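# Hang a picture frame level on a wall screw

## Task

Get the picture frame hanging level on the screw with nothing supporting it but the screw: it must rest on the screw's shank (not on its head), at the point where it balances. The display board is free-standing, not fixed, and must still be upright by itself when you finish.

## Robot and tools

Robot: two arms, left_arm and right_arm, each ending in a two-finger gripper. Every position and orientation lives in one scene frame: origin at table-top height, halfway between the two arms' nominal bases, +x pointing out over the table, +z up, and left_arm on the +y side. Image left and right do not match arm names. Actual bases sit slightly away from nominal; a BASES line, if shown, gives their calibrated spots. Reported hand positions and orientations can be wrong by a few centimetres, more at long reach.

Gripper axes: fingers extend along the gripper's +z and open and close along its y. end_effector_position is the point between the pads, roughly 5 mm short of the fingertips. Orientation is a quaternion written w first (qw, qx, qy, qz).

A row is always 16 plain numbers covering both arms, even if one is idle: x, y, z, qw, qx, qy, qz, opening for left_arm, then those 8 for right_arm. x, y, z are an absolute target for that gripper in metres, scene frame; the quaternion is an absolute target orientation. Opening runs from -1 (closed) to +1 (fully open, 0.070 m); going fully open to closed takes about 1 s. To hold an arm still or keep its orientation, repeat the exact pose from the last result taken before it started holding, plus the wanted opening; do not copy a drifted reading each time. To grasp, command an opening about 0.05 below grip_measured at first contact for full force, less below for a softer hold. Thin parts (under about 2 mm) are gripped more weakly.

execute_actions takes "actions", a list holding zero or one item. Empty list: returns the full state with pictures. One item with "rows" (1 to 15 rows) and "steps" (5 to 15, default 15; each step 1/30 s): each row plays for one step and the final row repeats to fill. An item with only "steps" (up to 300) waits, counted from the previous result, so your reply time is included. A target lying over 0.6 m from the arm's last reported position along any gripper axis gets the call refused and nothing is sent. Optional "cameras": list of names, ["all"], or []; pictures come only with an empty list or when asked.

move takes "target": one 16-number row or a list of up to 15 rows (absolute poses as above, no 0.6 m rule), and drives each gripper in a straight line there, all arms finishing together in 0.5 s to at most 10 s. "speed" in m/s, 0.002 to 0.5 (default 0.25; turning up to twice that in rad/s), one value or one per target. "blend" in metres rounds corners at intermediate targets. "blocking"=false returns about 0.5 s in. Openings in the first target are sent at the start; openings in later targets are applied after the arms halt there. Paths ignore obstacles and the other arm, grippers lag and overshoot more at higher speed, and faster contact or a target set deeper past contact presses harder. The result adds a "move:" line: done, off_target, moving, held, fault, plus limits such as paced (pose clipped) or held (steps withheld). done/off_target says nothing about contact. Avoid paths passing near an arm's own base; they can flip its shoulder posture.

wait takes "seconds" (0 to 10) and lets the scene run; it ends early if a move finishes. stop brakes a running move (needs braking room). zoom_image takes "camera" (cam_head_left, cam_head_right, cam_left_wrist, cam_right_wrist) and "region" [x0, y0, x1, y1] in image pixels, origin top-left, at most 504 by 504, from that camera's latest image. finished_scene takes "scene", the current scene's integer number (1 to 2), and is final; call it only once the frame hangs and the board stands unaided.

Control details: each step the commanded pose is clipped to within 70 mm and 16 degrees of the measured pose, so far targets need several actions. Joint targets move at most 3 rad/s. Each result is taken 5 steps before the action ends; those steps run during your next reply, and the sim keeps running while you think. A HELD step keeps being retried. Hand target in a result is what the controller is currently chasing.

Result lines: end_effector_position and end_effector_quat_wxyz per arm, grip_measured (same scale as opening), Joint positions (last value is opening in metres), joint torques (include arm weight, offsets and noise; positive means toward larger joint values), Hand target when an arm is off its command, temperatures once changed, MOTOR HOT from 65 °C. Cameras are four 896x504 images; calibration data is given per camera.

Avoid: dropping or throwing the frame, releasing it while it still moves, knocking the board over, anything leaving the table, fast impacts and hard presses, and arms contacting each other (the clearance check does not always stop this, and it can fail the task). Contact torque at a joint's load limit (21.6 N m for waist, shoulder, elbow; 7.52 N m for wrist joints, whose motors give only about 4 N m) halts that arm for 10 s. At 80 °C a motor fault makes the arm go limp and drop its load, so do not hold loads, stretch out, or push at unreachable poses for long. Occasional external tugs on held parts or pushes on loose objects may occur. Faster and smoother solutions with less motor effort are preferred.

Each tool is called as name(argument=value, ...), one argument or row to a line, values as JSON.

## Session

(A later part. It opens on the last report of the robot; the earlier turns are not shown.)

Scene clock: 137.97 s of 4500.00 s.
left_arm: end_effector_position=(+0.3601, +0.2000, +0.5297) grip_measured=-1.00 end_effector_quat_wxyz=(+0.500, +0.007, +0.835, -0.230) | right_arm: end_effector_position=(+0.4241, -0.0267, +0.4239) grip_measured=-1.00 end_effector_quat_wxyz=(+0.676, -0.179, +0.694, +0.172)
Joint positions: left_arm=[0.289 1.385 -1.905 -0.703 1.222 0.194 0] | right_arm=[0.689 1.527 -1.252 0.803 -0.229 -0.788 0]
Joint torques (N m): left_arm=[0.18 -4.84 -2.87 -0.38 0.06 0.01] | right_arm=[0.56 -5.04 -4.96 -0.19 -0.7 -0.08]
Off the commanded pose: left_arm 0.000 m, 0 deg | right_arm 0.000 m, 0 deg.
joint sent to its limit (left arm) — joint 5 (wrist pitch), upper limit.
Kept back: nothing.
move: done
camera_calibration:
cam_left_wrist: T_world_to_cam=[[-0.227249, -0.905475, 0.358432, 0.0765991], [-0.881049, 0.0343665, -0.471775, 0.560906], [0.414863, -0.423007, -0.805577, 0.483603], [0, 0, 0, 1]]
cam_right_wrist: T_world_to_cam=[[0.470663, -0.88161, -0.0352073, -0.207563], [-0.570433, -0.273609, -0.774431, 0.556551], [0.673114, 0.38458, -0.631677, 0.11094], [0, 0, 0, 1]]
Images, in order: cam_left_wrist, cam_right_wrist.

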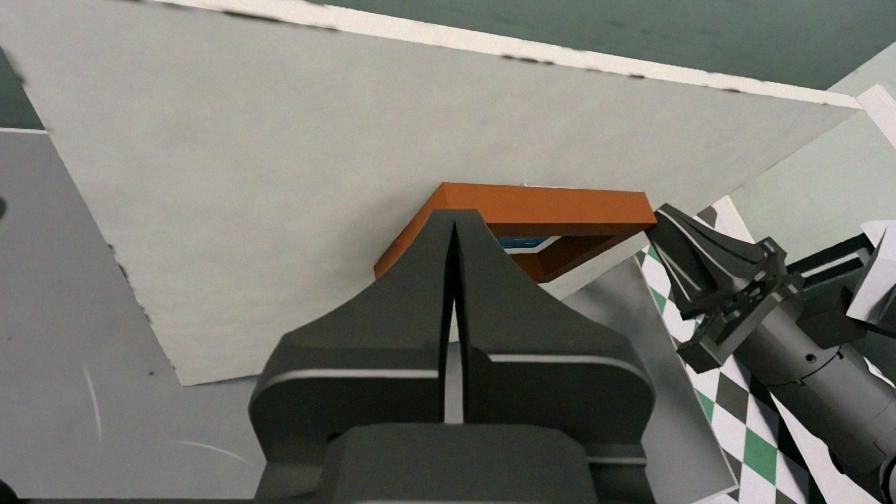

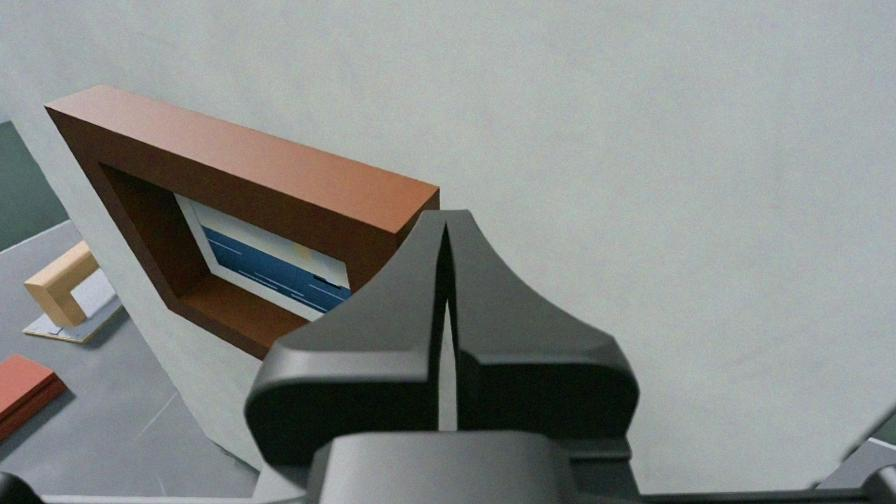

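move(
  target=[0.36,0.2,0.53,0.5,0.007,0.835,-0.23,-1,0.424,-0.0245,0.424,0.676,-0.179,0.694,0.172,-1],
  speed=0.01,
  cameras=["cam_left_wrist","cam_right_wrist"],
)

zoom_image(
  camera="cam_left_wrist",
  region=[480, 160, 760, 280],
)

zoom_image(
  camera="cam_right_wrist",
  region=[330, 130, 530, 260],
)

Scene clock: 138.90 s of 4500.00 s.
left_arm: end_effector_position=(+0.3601, +0.2000, +0.5297) grip_measured=-1.00 end_effector_quat_wxyz=(+0.500, +0.007, +0.835, -0.230) | right_arm: end_effector_position=(+0.4238, -0.0246, +0.4242) grip_measured=-1.00 end_effector_quat_wxyz=(+0.676, -0.179, +0.694, +0.172)
Joint positions: left_arm=[0.289 1.385 -1.905 -0.703 1.222 0.194 0] | right_arm=[0.695 1.531 -1.257 0.821 -0.233 -0.807 0]
Joint torques (N m): left_arm=[0.27 -4.81 -2.76 -0.37 0.08 0.02] | right_arm=[0.54 -5.08 -4.99 -0.21 -0.67 -0.06]
Off the commanded pose: left_arm 0.000 m, 0 deg | right_arm 0.000 m, 0 deg.
joint sent to its limit (left arm) — joint 5 (wrist pitch), upper limit.
Kept back: nothing.
move: done
camera_calibration:
cam_left_wrist: T_world_to_cam=[[-0.227249, -0.905475, 0.358432, 0.0765991], [-0.881049, 0.0343665, -0.471775, 0.560906], [0.414863, -0.423007, -0.805577, 0.483603], [0, 0, 0, 1]]
cam_right_wrist: T_world_to_cam=[[0.471028, -0.881421, -0.0350724, -0.20583], [-0.569841, -0.27369, -0.774839, 0.557151], [0.67336, 0.384956, -0.631186, 0.110166], [0, 0, 0, 1]]
Images, in order: cam_left_wrist, cam_right_wrist.

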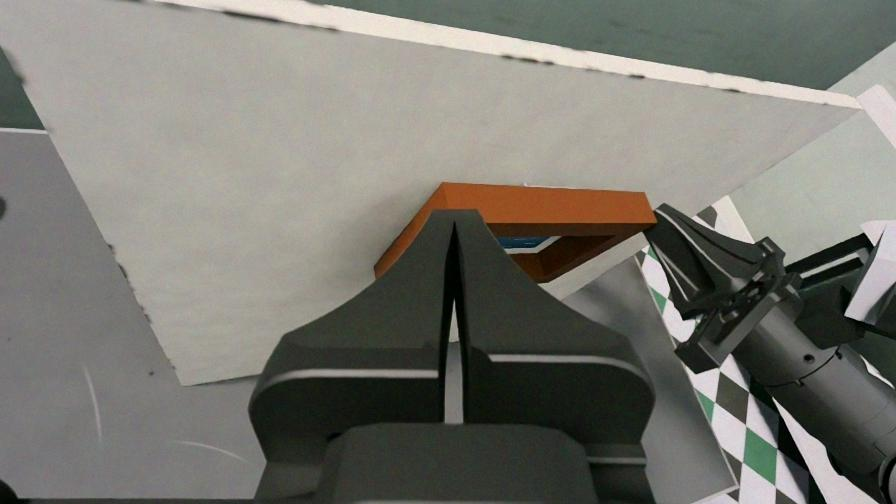

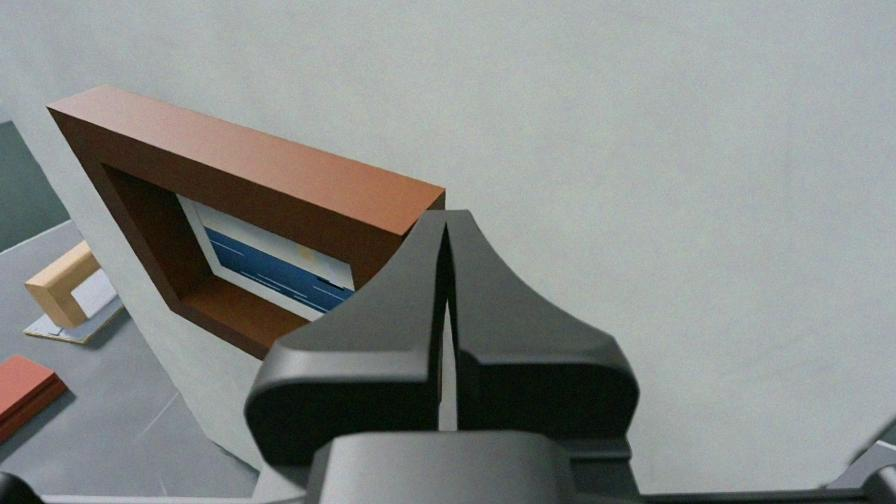

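Scaled by 1.800 from the camera's 896x504 image, which has a finer 1280x720 frame.

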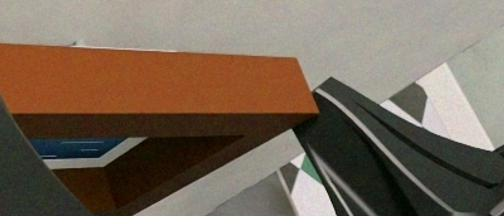

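Scaled by 2.520 from the camera's 896x504 image, which has a finer 1280x720 frame.

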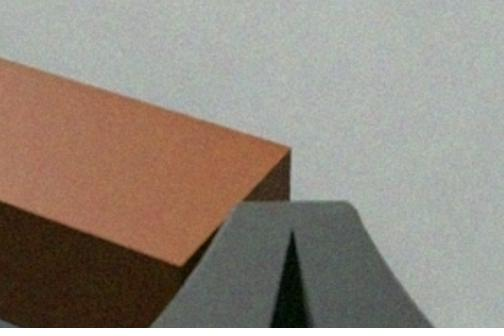

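move(
  target=[0.36,0.2,0.53,0.5,0.007,0.835,-0.23,-1,0.424,-0.0228,0.424,0.676,-0.179,0.694,0.172,-1],
  speed=0.01,
  cameras=["cam_left_wrist","cam_right_wrist"],
)

zoom_image(
  camera="cam_left_wrist",
  region=[480, 160, 760, 280],
)

zoom_image(
  camera="cam_right_wrist",
  region=[330, 130, 530, 260],
)

Scene clock: 140.07 s of 4500.00 s.
left_arm: end_effector_position=(+0.3601, +0.2000, +0.5297) grip_measured=-1.00 end_effector_quat_wxyz=(+0.500, +0.007, +0.835, -0.230) | right_arm: end_effector_position=(+0.4242, -0.0235, +0.4242) grip_measured=-1.00 end_effector_quat_wxyz=(+0.676, -0.178, +0.694, +0.172)
Joint positions: left_arm=[0.289 1.385 -1.905 -0.703 1.222 0.194 0] | right_arm=[0.699 1.535 -1.261 0.837 -0.237 -0.821 0]
Joint torques (N m): left_arm=[0.04 -5 -2.71 -0.35 0.05 0.01] | right_arm=[2.09 -4.27 -4.97 -0.33 -0.27 -0.09]
Off the commanded pose: left_arm 0.000 m, 0 deg | right_arm 0.001 m, 0 deg.
joint sent to its limit (left arm) — joint 5 (wrist pitch), upper limit.
Kept back: nothing.
move: done
camera_calibration:
cam_left_wrist: T_world_to_cam=[[-0.227249, -0.905475, 0.358432, 0.0765991], [-0.881049, 0.0343665, -0.471775, 0.560906], [0.414863, -0.423007, -0.805577, 0.483603], [0, 0, 0, 1]]
cam_right_wrist: T_world_to_cam=[[0.469615, -0.882167, -0.0352611, -0.204302], [-0.570194, -0.272562, -0.774977, 0.557885], [0.674048, 0.384046, -0.631005, 0.109098], [0, 0, 0, 1]]
Images, in order: cam_left_wrist, cam_right_wrist.

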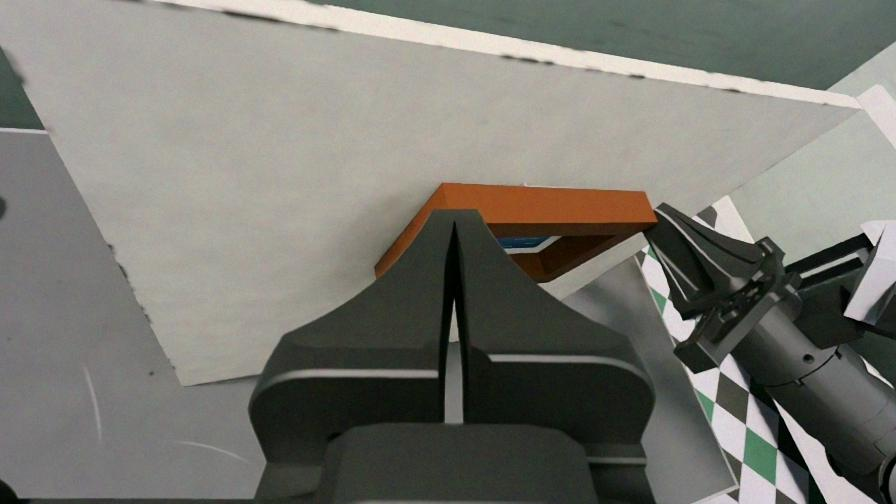

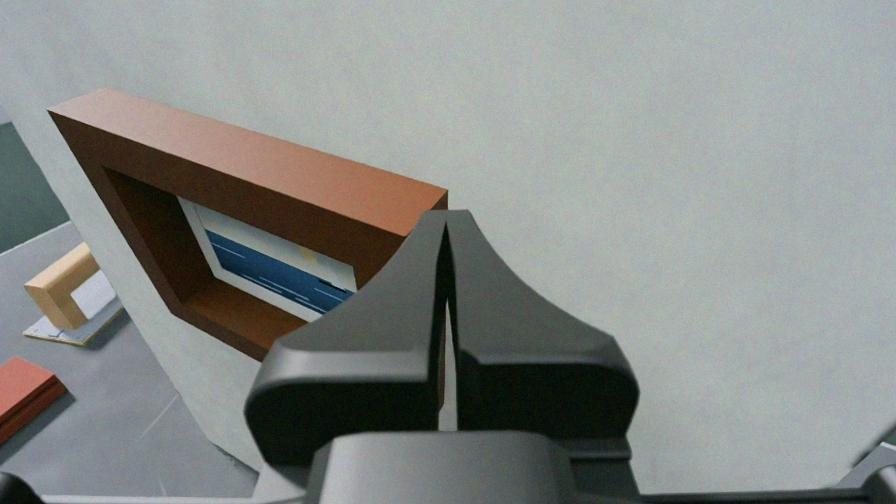

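Scaled by 1.800 from the camera's 896x504 image, which has a finer 1280x720 frame.

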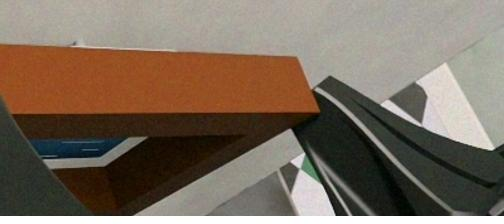

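Scaled by 2.520 from the camera's 896x504 image, which has a finer 1280x720 frame.

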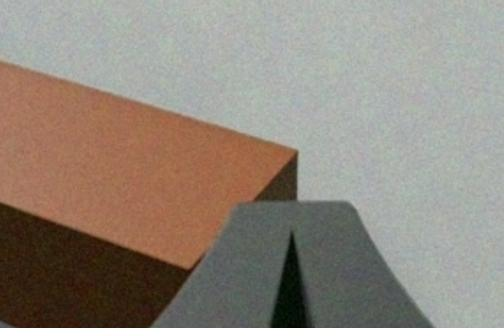

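move(
  target=[0.36,0.2,0.53,0.5,0.007,0.835,-0.23,-1,0.424,-0.0217,0.424,0.676,-0.179,0.694,0.172,-1],
  speed=0.005,
  cameras=["cam_left_wrist","cam_right_wrist"],
)

zoom_image(
  camera="cam_left_wrist",
  region=[480, 160, 760, 280],
)

zoom_image(
  camera="cam_right_wrist",
  region=[330, 130, 530, 260],
)

Scene clock: 141.03 s of 4500.00 s.
left_arm: end_effector_position=(+0.3601, +0.2000, +0.5297) grip_measured=-1.00 end_effector_quat_wxyz=(+0.500, +0.007, +0.835, -0.230) | right_arm: end_effector_position=(+0.4243, -0.0224, +0.4240) grip_measured=-1.00 end_effector_quat_wxyz=(+0.676, -0.178, +0.694, +0.171)
Joint positions: left_arm=[0.289 1.385 -1.905 -0.703 1.222 0.194 0] | right_arm=[0.702 1.538 -1.263 0.847 -0.239 -0.831 0]
Joint torques (N m): left_arm=[0.24 -4.89 -2.81 -0.35 0.05 -0.01] | right_arm=[5.01 -3.11 -4.99 -0.54 0.33 -0.15]
Off the commanded pose: left_arm 0.000 m, 0 deg | right_arm 0.001 m, 0 deg.
joint sent to its limit (left arm) — joint 5 (wrist pitch), upper limit.
Kept back: nothing.
move: done
camera_calibration:
cam_left_wrist: T_world_to_cam=[[-0.227249, -0.905475, 0.358432, 0.0765991], [-0.881049, 0.0343665, -0.471775, 0.560906], [0.414863, -0.423007, -0.805577, 0.483603], [0, 0, 0, 1]]
cam_right_wrist: T_world_to_cam=[[0.469559, -0.882202, -0.0351121, -0.203434], [-0.570457, -0.272797, -0.7747, 0.558097], [0.673864, 0.383798, -0.631353, 0.108704], [0, 0, 0, 1]]
Images, in order: cam_left_wrist, cam_right_wrist.

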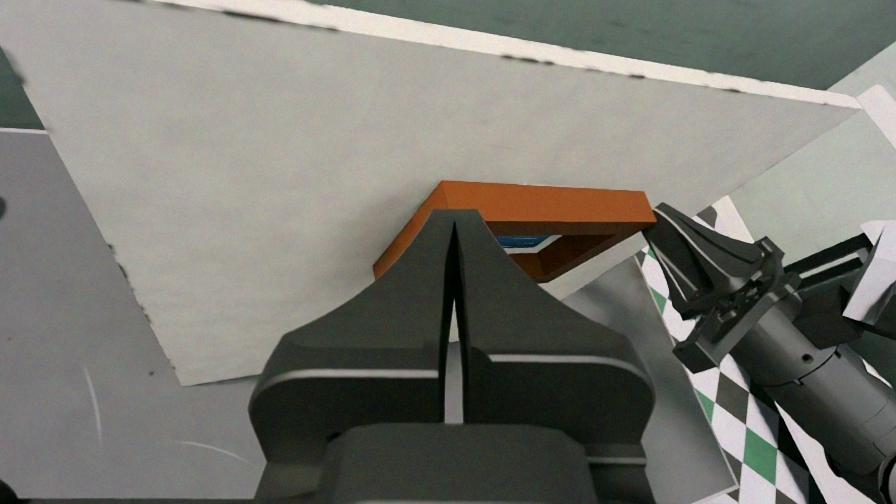

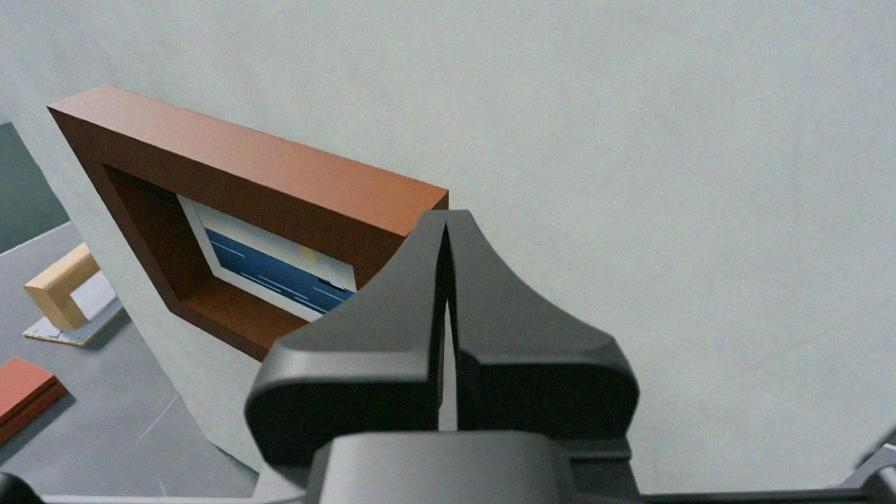

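Scaled by 1.800 from the camera's 896x504 image, which has a finer 1280x720 frame.

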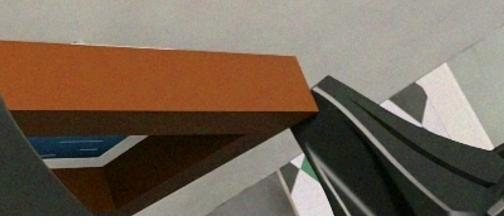

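Scaled by 2.520 from the camera's 896x504 image, which has a finer 1280x720 frame.

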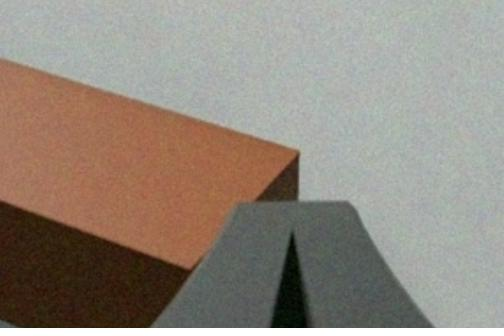

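execute_actions(
  actions=[],
  cameras=["all"],
)

zoom_image(
  camera="cam_head_left",
  region=[350, 10, 490, 120],
)

zoom_image(
  camera="cam_head_right",
  region=[340, 10, 480, 120],
)

Scene clock: 143.20 s of 4500.00 s.
left_arm: end_effector_position=(+0.3601, +0.2000, +0.5297) grip_measured=-1.00 end_effector_quat_wxyz=(+0.500, +0.007, +0.835, -0.230) | right_arm: end_effector_position=(+0.4239, -0.0213, +0.4238) grip_measured=-1.00 end_effector_quat_wxyz=(+0.676, -0.179, +0.694, +0.172)
Joint positions: left_arm=[0.289 1.385 -1.905 -0.703 1.222 0.194 0] | right_arm=[0.704 1.539 -1.264 0.847 -0.237 -0.831 0]
Joint torques (N m): left_arm=[0.38 -4.91 -2.83 -0.36 0.07 0.01] | right_arm=[1.53 -5.06 -4.36 -0.3 -0.22 -0.07]
Motor temperatures (°C): left_arm=[30 31 32 31 34 29] | right_arm=[29 31 33 34 38 31]
Hand target: left_arm +0.3600, +0.2000, +0.5300; +0.500, +0.007, +0.835, -0.230 | right_arm +0.4240, -0.0217, +0.4240; +0.676, -0.179, +0.694, +0.172
Off the commanded pose: left_arm 0.000 m, 0 deg | right_arm 0.001 m, 0 deg.
Steps of this call (1-65: nothing new was sent). Readings (end_effector_position of left_arm | right_arm):
1: (+0.3601, +0.2000, +0.5297) | (+0.4243, -0.0224, +0.4240)
2: (+0.3601, +0.2000, +0.5297) | (+0.4243, -0.0224, +0.4240)
4: (+0.3601, +0.2000, +0.5297) | (+0.4243, -0.0224, +0.4240)
8: (+0.3601, +0.2000, +0.5297) | (+0.4243, -0.0224, +0.4240)
65: the state above
camera_calibration:
cam_left_wrist: T_world_to_cam=[[-0.227249, -0.905475, 0.358432, 0.0765991], [-0.881049, 0.0343665, -0.471775, 0.560906], [0.414863, -0.423007, -0.805577, 0.483603], [0, 0, 0, 1]] pos_world=[0.310964, 0.254649, 0.626745]
cam_right_wrist: T_world_to_cam=[[0.471989, -0.880904, -0.0351204, -0.203243], [-0.570254, -0.274677, -0.774186, 0.557639], [0.672337, 0.385435, -0.631984, 0.109384], [0, 0, 0, 1]] pos_world=[0.340381, -0.0680275, 0.493708]

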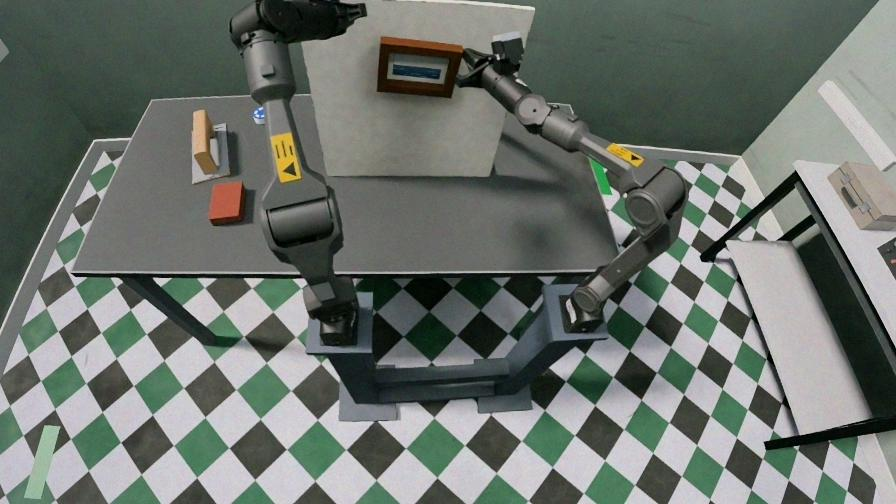

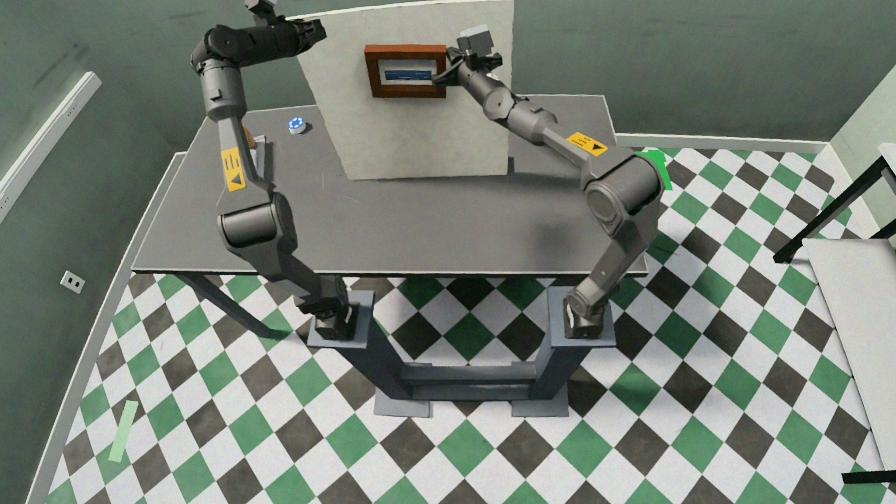

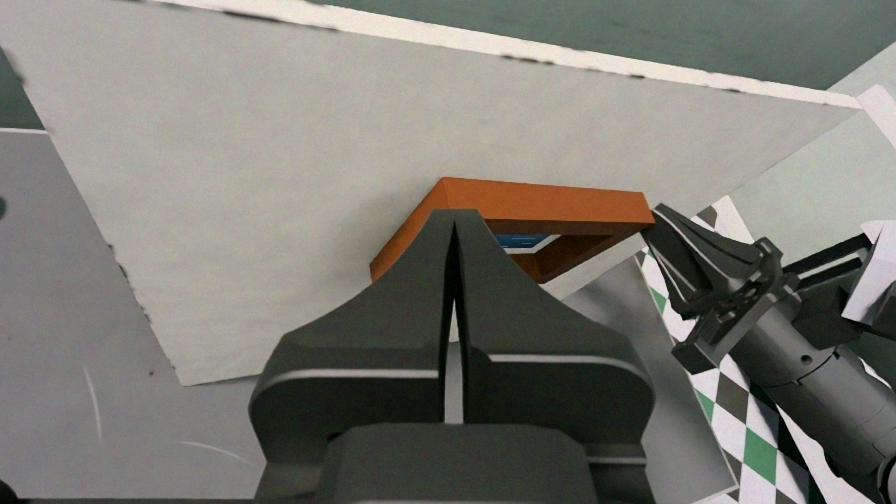

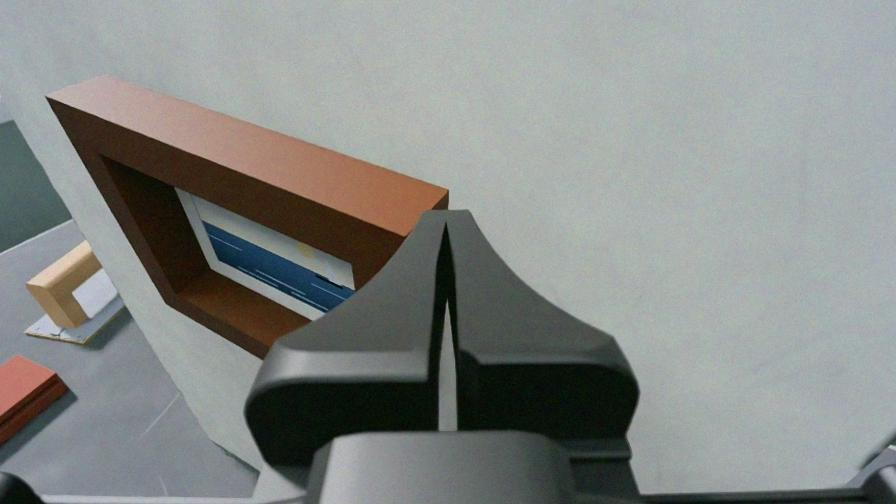

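Scaled by 3.600 from the camera's 896x504 image, which has a finer 1280x720 frame.

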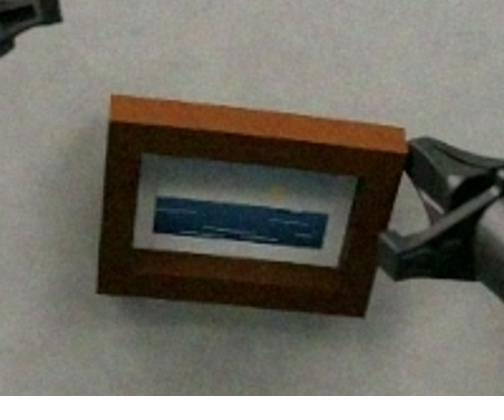

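Scaled by 3.600 from the camera's 896x504 image, which has a finer 1280x720 frame.

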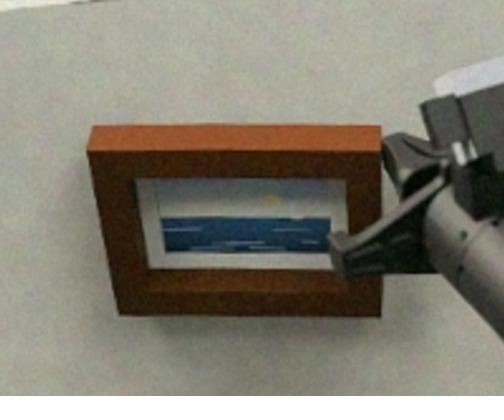

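zoom_image(
  camera="cam_left_wrist",
  region=[480, 160, 760, 280],
)

zoom_image(
  camera="cam_left_wrist",
  region=[500, 170, 600, 210],
)

Scaled by 1.800 from the camera's 896x504 image, which has a finer 1280x720 frame.

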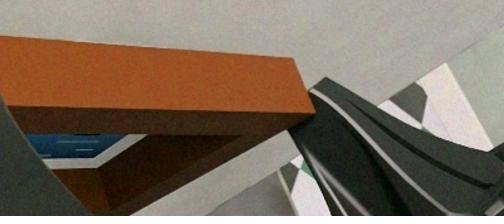

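Scaled by 5.040 from the camera's 896x504 image, which has a finer 1280x720 frame.

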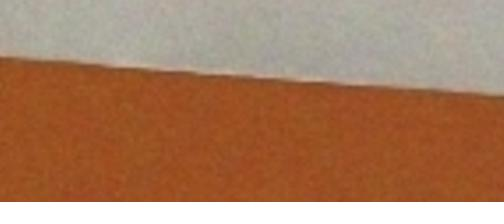

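move(
  target=[
    [0.36,0.2,0.53,0.5,0.007,0.835,-0.23,-1,0.424,-0.03,0.424,0.676,-0.179,0.694,0.172,-1],
    [0.36,0.2,0.53,0.5,0.007,0.835,-0.23,-1,0.42,-0.06,0.424,0.676,-0.179,0.694,0.172,-1],
  ],
  speed=[0.01,0.08],
  blend=0.003,
)

zoom_image(
  camera="cam_left_wrist",
  region=[480, 160, 760, 280],
)

zoom_image(
  camera="cam_head_left",
  region=[350, 10, 490, 120],
)

zoom_image(
  camera="cam_head_right",
  region=[340, 10, 480, 120],
)

Scene clock: 145.50 s of 4500.00 s.
left_arm: end_effector_position=(+0.3601, +0.2000, +0.5297) grip_measured=-1.00 end_effector_quat_wxyz=(+0.500, +0.007, +0.835, -0.230) | right_arm: end_effector_position=(+0.4197, -0.0595, +0.4241) grip_measured=-1.00 end_effector_quat_wxyz=(+0.675, -0.179, +0.695, +0.171)
Joint positions: left_arm=[0.289 1.385 -1.905 -0.703 1.222 0.194 0] | right_arm=[0.599 1.448 -1.17 0.431 -0.178 -0.426 0]
Joint torques (N m): left_arm=[0.15 -4.96 -2.82 -0.35 0.05 -0.01] | right_arm=[-0.39 -5.46 -3.97 0.02 -0.86 -0.07]
Off the commanded pose: left_arm 0.000 m, 0 deg | right_arm 0.001 m, 0 deg.
joint sent to its limit (left arm) — joint 5 (wrist pitch), upper limit.
Kept back: nothing.
move: done
camera_calibration:
cam_left_wrist: T_world_to_cam=[[-0.227249, -0.905475, 0.358432, 0.0765991], [-0.881049, 0.0343665, -0.471775, 0.560906], [0.414863, -0.423007, -0.805577, 0.483603], [0, 0, 0, 1]]
cam_right_wrist: T_world_to_cam=[[0.470166, -0.881896, -0.0347016, -0.234446], [-0.571253, -0.27411, -0.77365, 0.545264], [0.672766, 0.383567, -0.632662, 0.127103], [0, 0, 0, 1]]

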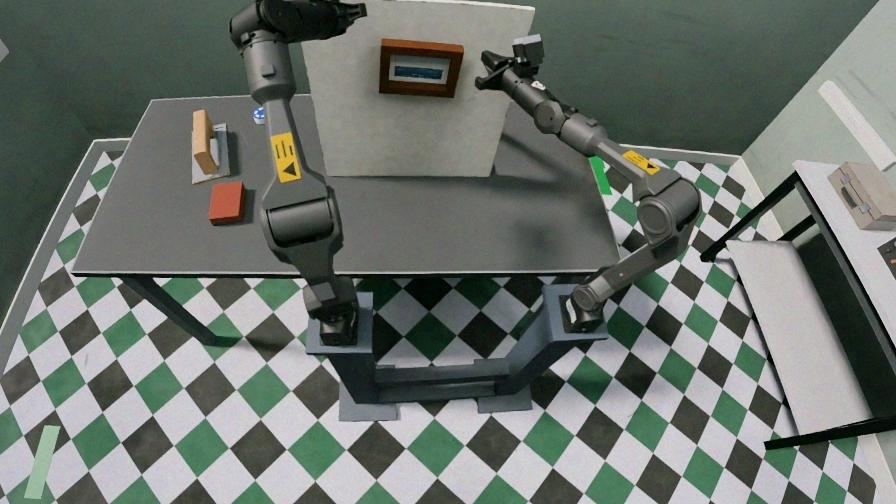

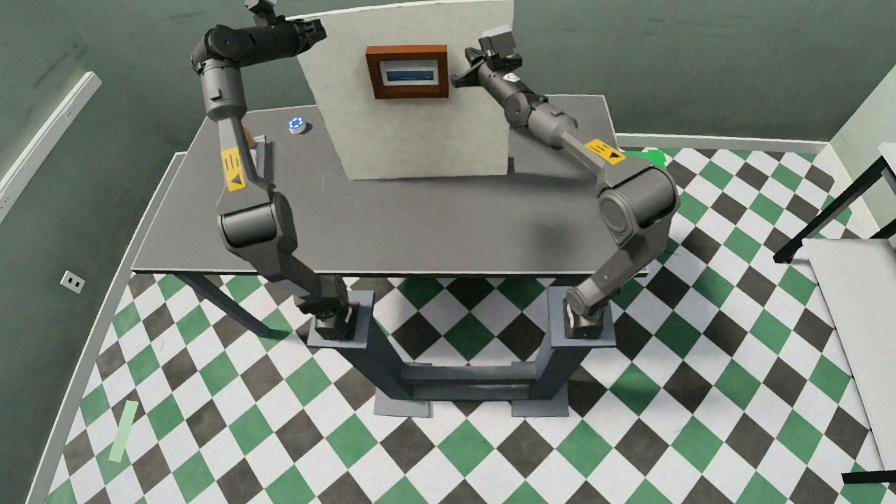

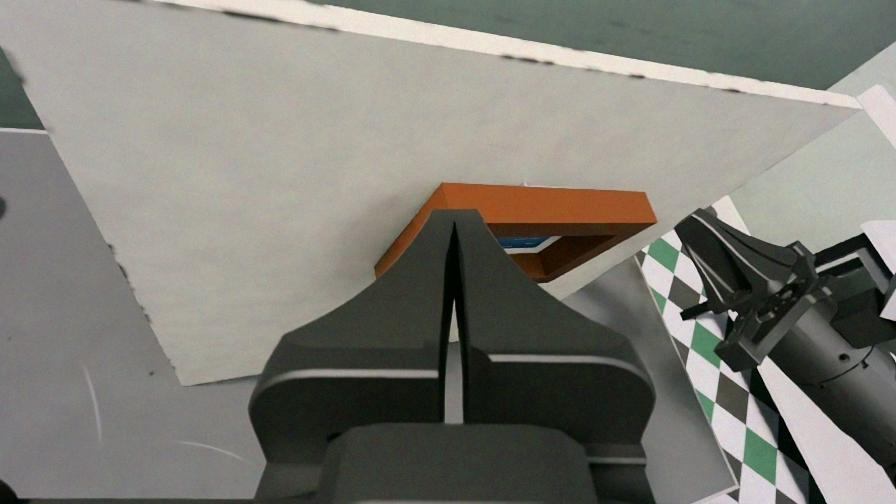

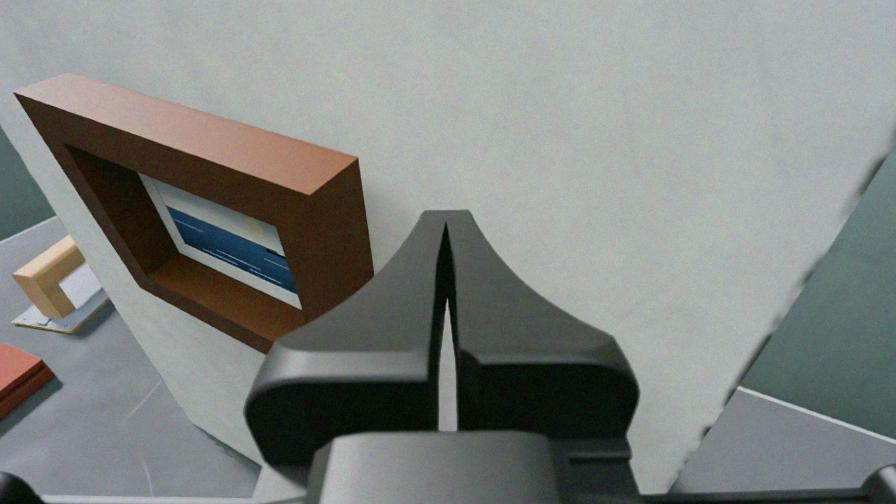

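Scaled by 1.800 from the camera's 896x504 image, which has a finer 1280x720 frame.

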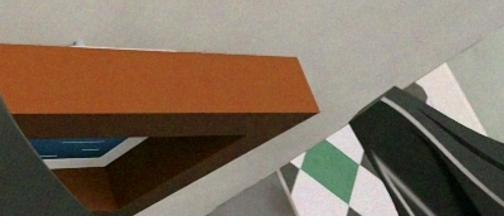

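Scaled by 3.600 from the camera's 896x504 image, which has a finer 1280x720 frame.

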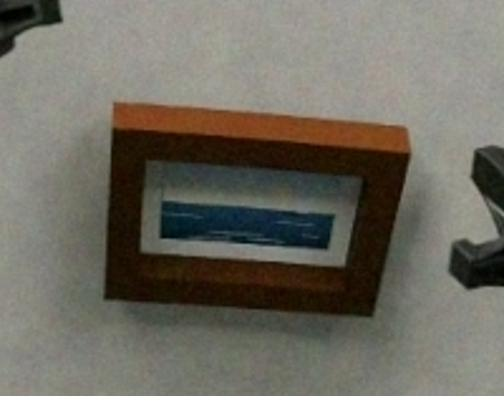

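Scaled by 3.600 from the camera's 896x504 image, which has a finer 1280x720 frame.

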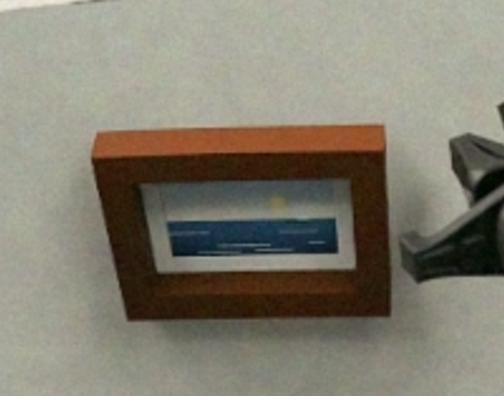

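move(
  target=[
    [0.30,0.11,0.47,0.519,-0.480,0.480,-0.519,0.1,0.40,-0.08,0.43,0.676,-0.179,0.694,0.172,-1],
    [0.34,0.0625,0.4228,0.519,-0.480,0.480,-0.519,0.1,0.40,-0.08,0.43,0.676,-0.179,0.694,0.172,-1],
  ],
  speed=0.25,
  blend=0.03,
)

zoom_image(
  camera="cam_left_wrist",
  region=[250, 0, 650, 225],
)

zoom_image(
  camera="cam_right_wrist",
  region=[0, 50, 400, 300],
)

Scene clock: 152.47 s of 4500.00 s.
left_arm: end_effector_position=(+0.3400, +0.0623, +0.4232) grip_measured=+0.10 end_effector_quat_wxyz=(+0.519, -0.480, +0.480, -0.519) | right_arm: end_effector_position=(+0.4001, -0.0799, +0.4303) grip_measured=-1.00 end_effector_quat_wxyz=(+0.676, -0.179, +0.694, +0.172)
Joint positions: left_arm=[-0.98 1.301 -0.933 -1.303 -1.038 -0.378 0.038] | right_arm=[0.57 1.35 -1.098 0.31 -0.145 -0.309 0]
Joint torques (N m): left_arm=[0.35 -3.97 -2.43 0.88 -0.41 -0.16] | right_arm=[-0.43 -5.13 -4.04 -0.23 -0.65 0.25]
Off the commanded pose: left_arm 0.000 m, 0 deg | right_arm 0.000 m, 0 deg.
Kept back: nothing.
move: done; limits=paced
camera_calibration:
cam_left_wrist: T_world_to_cam=[[-0.0553337, -0.0104444, 0.998413, -0.399504], [-0.558576, -0.828506, -0.0396242, 0.258938], [0.827605, -0.559882, 0.0400103, -0.141717], [0, 0, 0, 1]]
cam_right_wrist: T_world_to_cam=[[0.471042, -0.88141, -0.0351409, -0.243077], [-0.569489, -0.27344, -0.775185, 0.533255], [0.673647, 0.385157, -0.630756, 0.151035], [0, 0, 0, 1]]

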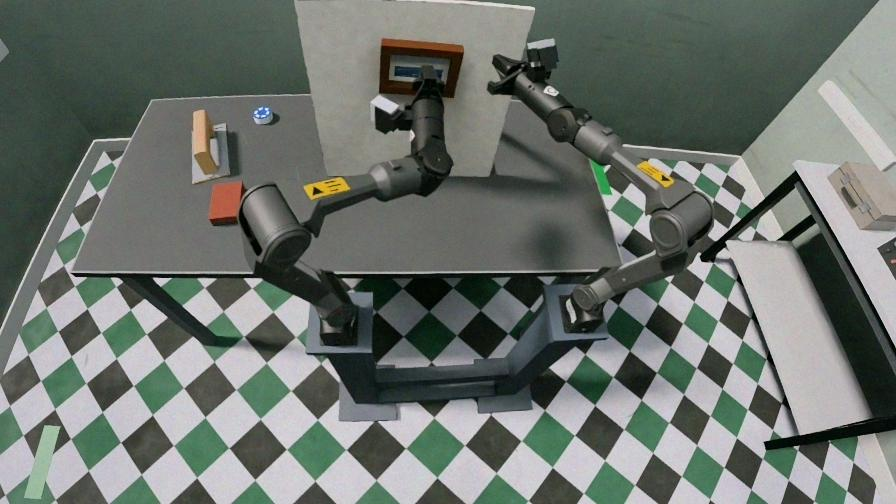

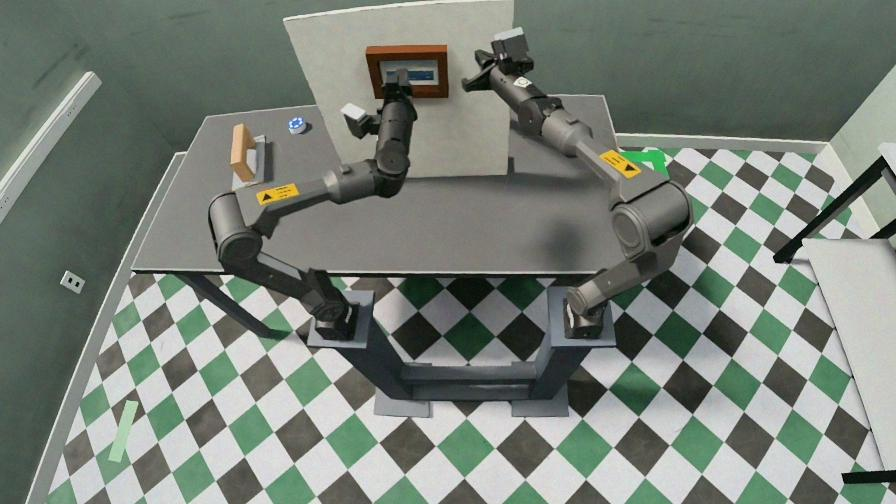

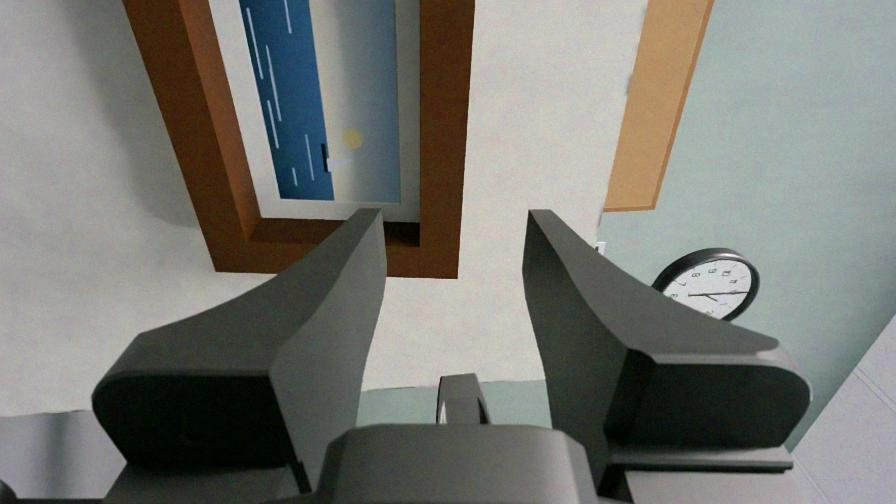

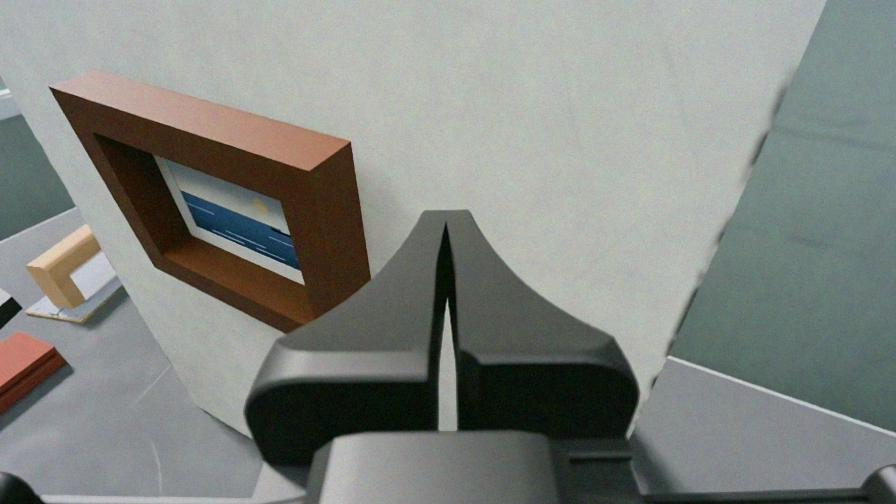

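Scaled by 1.260 from the camera's 896x504 image, which has a finer 1280x720 frame.

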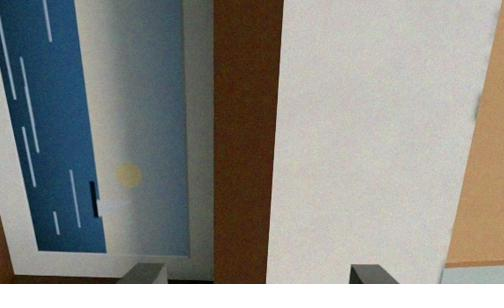

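Scaled by 1.260 from the camera's 896x504 image, which has a finer 1280x720 frame.

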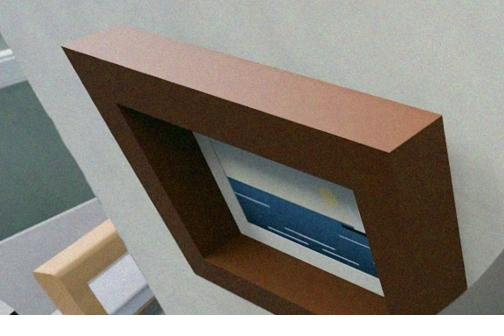

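move(
  target=[0.436,0.0625,0.4302,0.519,-0.480,0.480,-0.519,0.1,0.40,-0.08,0.43,0.676,-0.179,0.694,0.172,-1],
  speed=0.08,
)

zoom_image(
  camera="cam_right_wrist",
  region=[0, 50, 400, 300],
)

Scene clock: 154.27 s of 4500.00 s.
left_arm: end_effector_position=(+0.4366, +0.0625, +0.4300) grip_measured=+0.10 end_effector_quat_wxyz=(+0.519, -0.480, +0.480, -0.519) | right_arm: end_effector_position=(+0.4001, -0.0799, +0.4303) grip_measured=-1.00 end_effector_quat_wxyz=(+0.676, -0.179, +0.694, +0.172)
Joint positions: left_arm=[-0.682 1.527 -1.182 -1.166 -0.759 -0.469 0.038] | right_arm=[0.57 1.35 -1.098 0.31 -0.145 -0.309 0]
Joint torques (N m): left_arm=[-0.64 -6.38 -2.51 0.57 -0.87 -0.07] | right_arm=[-0.41 -4.81 -4.11 -0.24 -0.68 0.24]
Off the commanded pose: left_arm 0.001 m, 0 deg | right_arm 0.000 m, 0 deg.
Kept back: nothing.
move: done
camera_calibration:
cam_left_wrist: T_world_to_cam=[[-0.0542451, -0.0119628, 0.998456, -0.401362], [-0.558505, -0.828523, -0.0402698, 0.313486], [0.827726, -0.559827, 0.038262, -0.221107], [0, 0, 0, 1]]
cam_right_wrist: T_world_to_cam=[[0.471042, -0.88141, -0.0351409, -0.243077], [-0.569489, -0.27344, -0.775185, 0.533255], [0.673647, 0.385157, -0.630756, 0.151035], [0, 0, 0, 1]]

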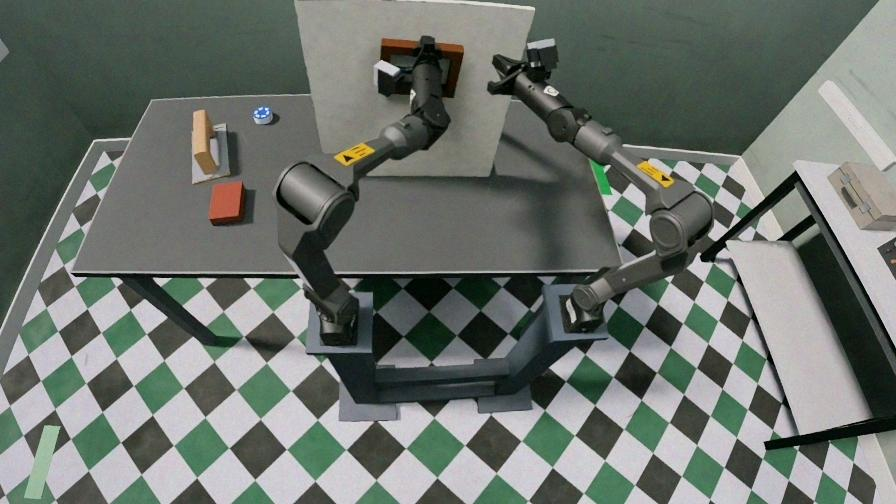

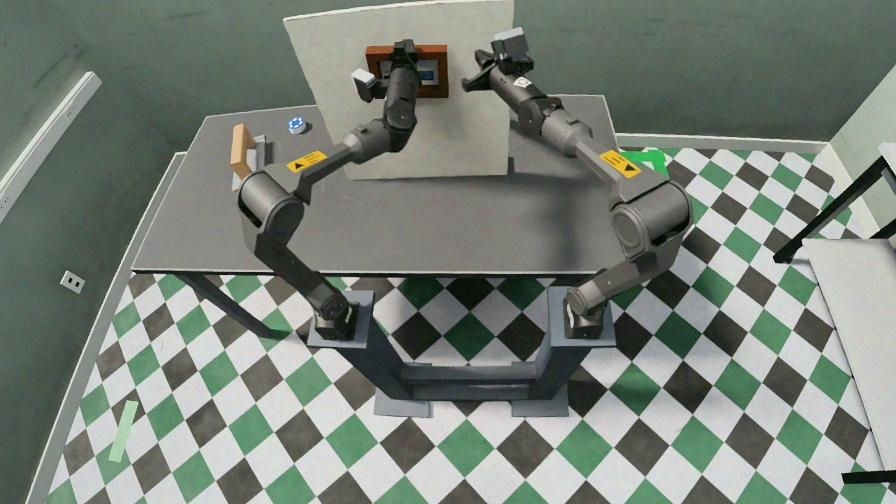

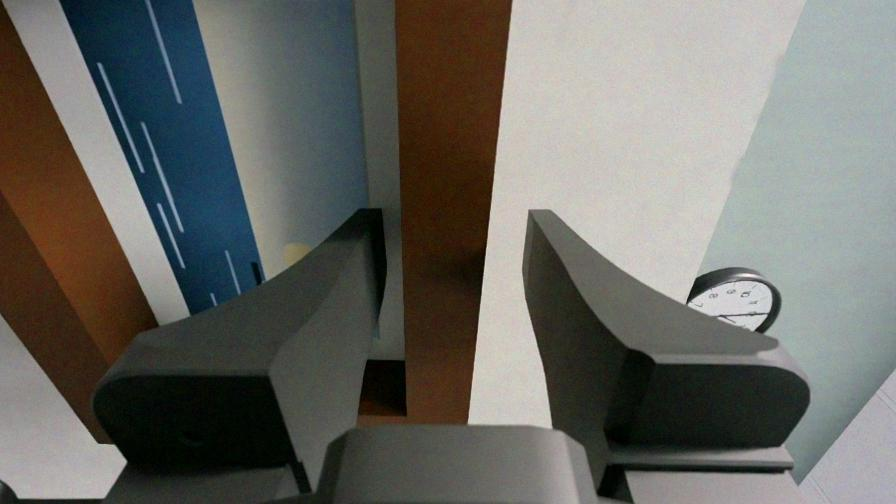

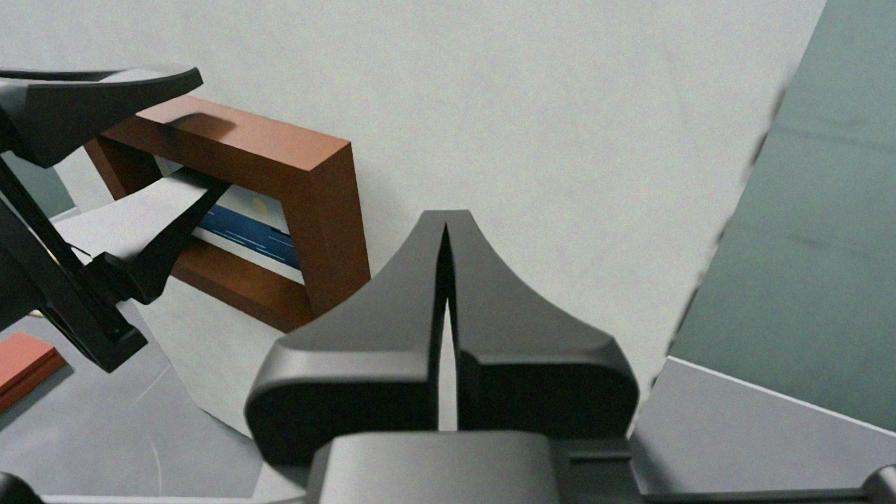

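Scaled by 1.260 from the camera's 896x504 image, which has a finer 1280x720 frame.

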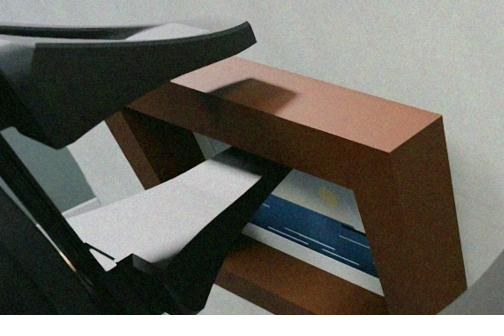

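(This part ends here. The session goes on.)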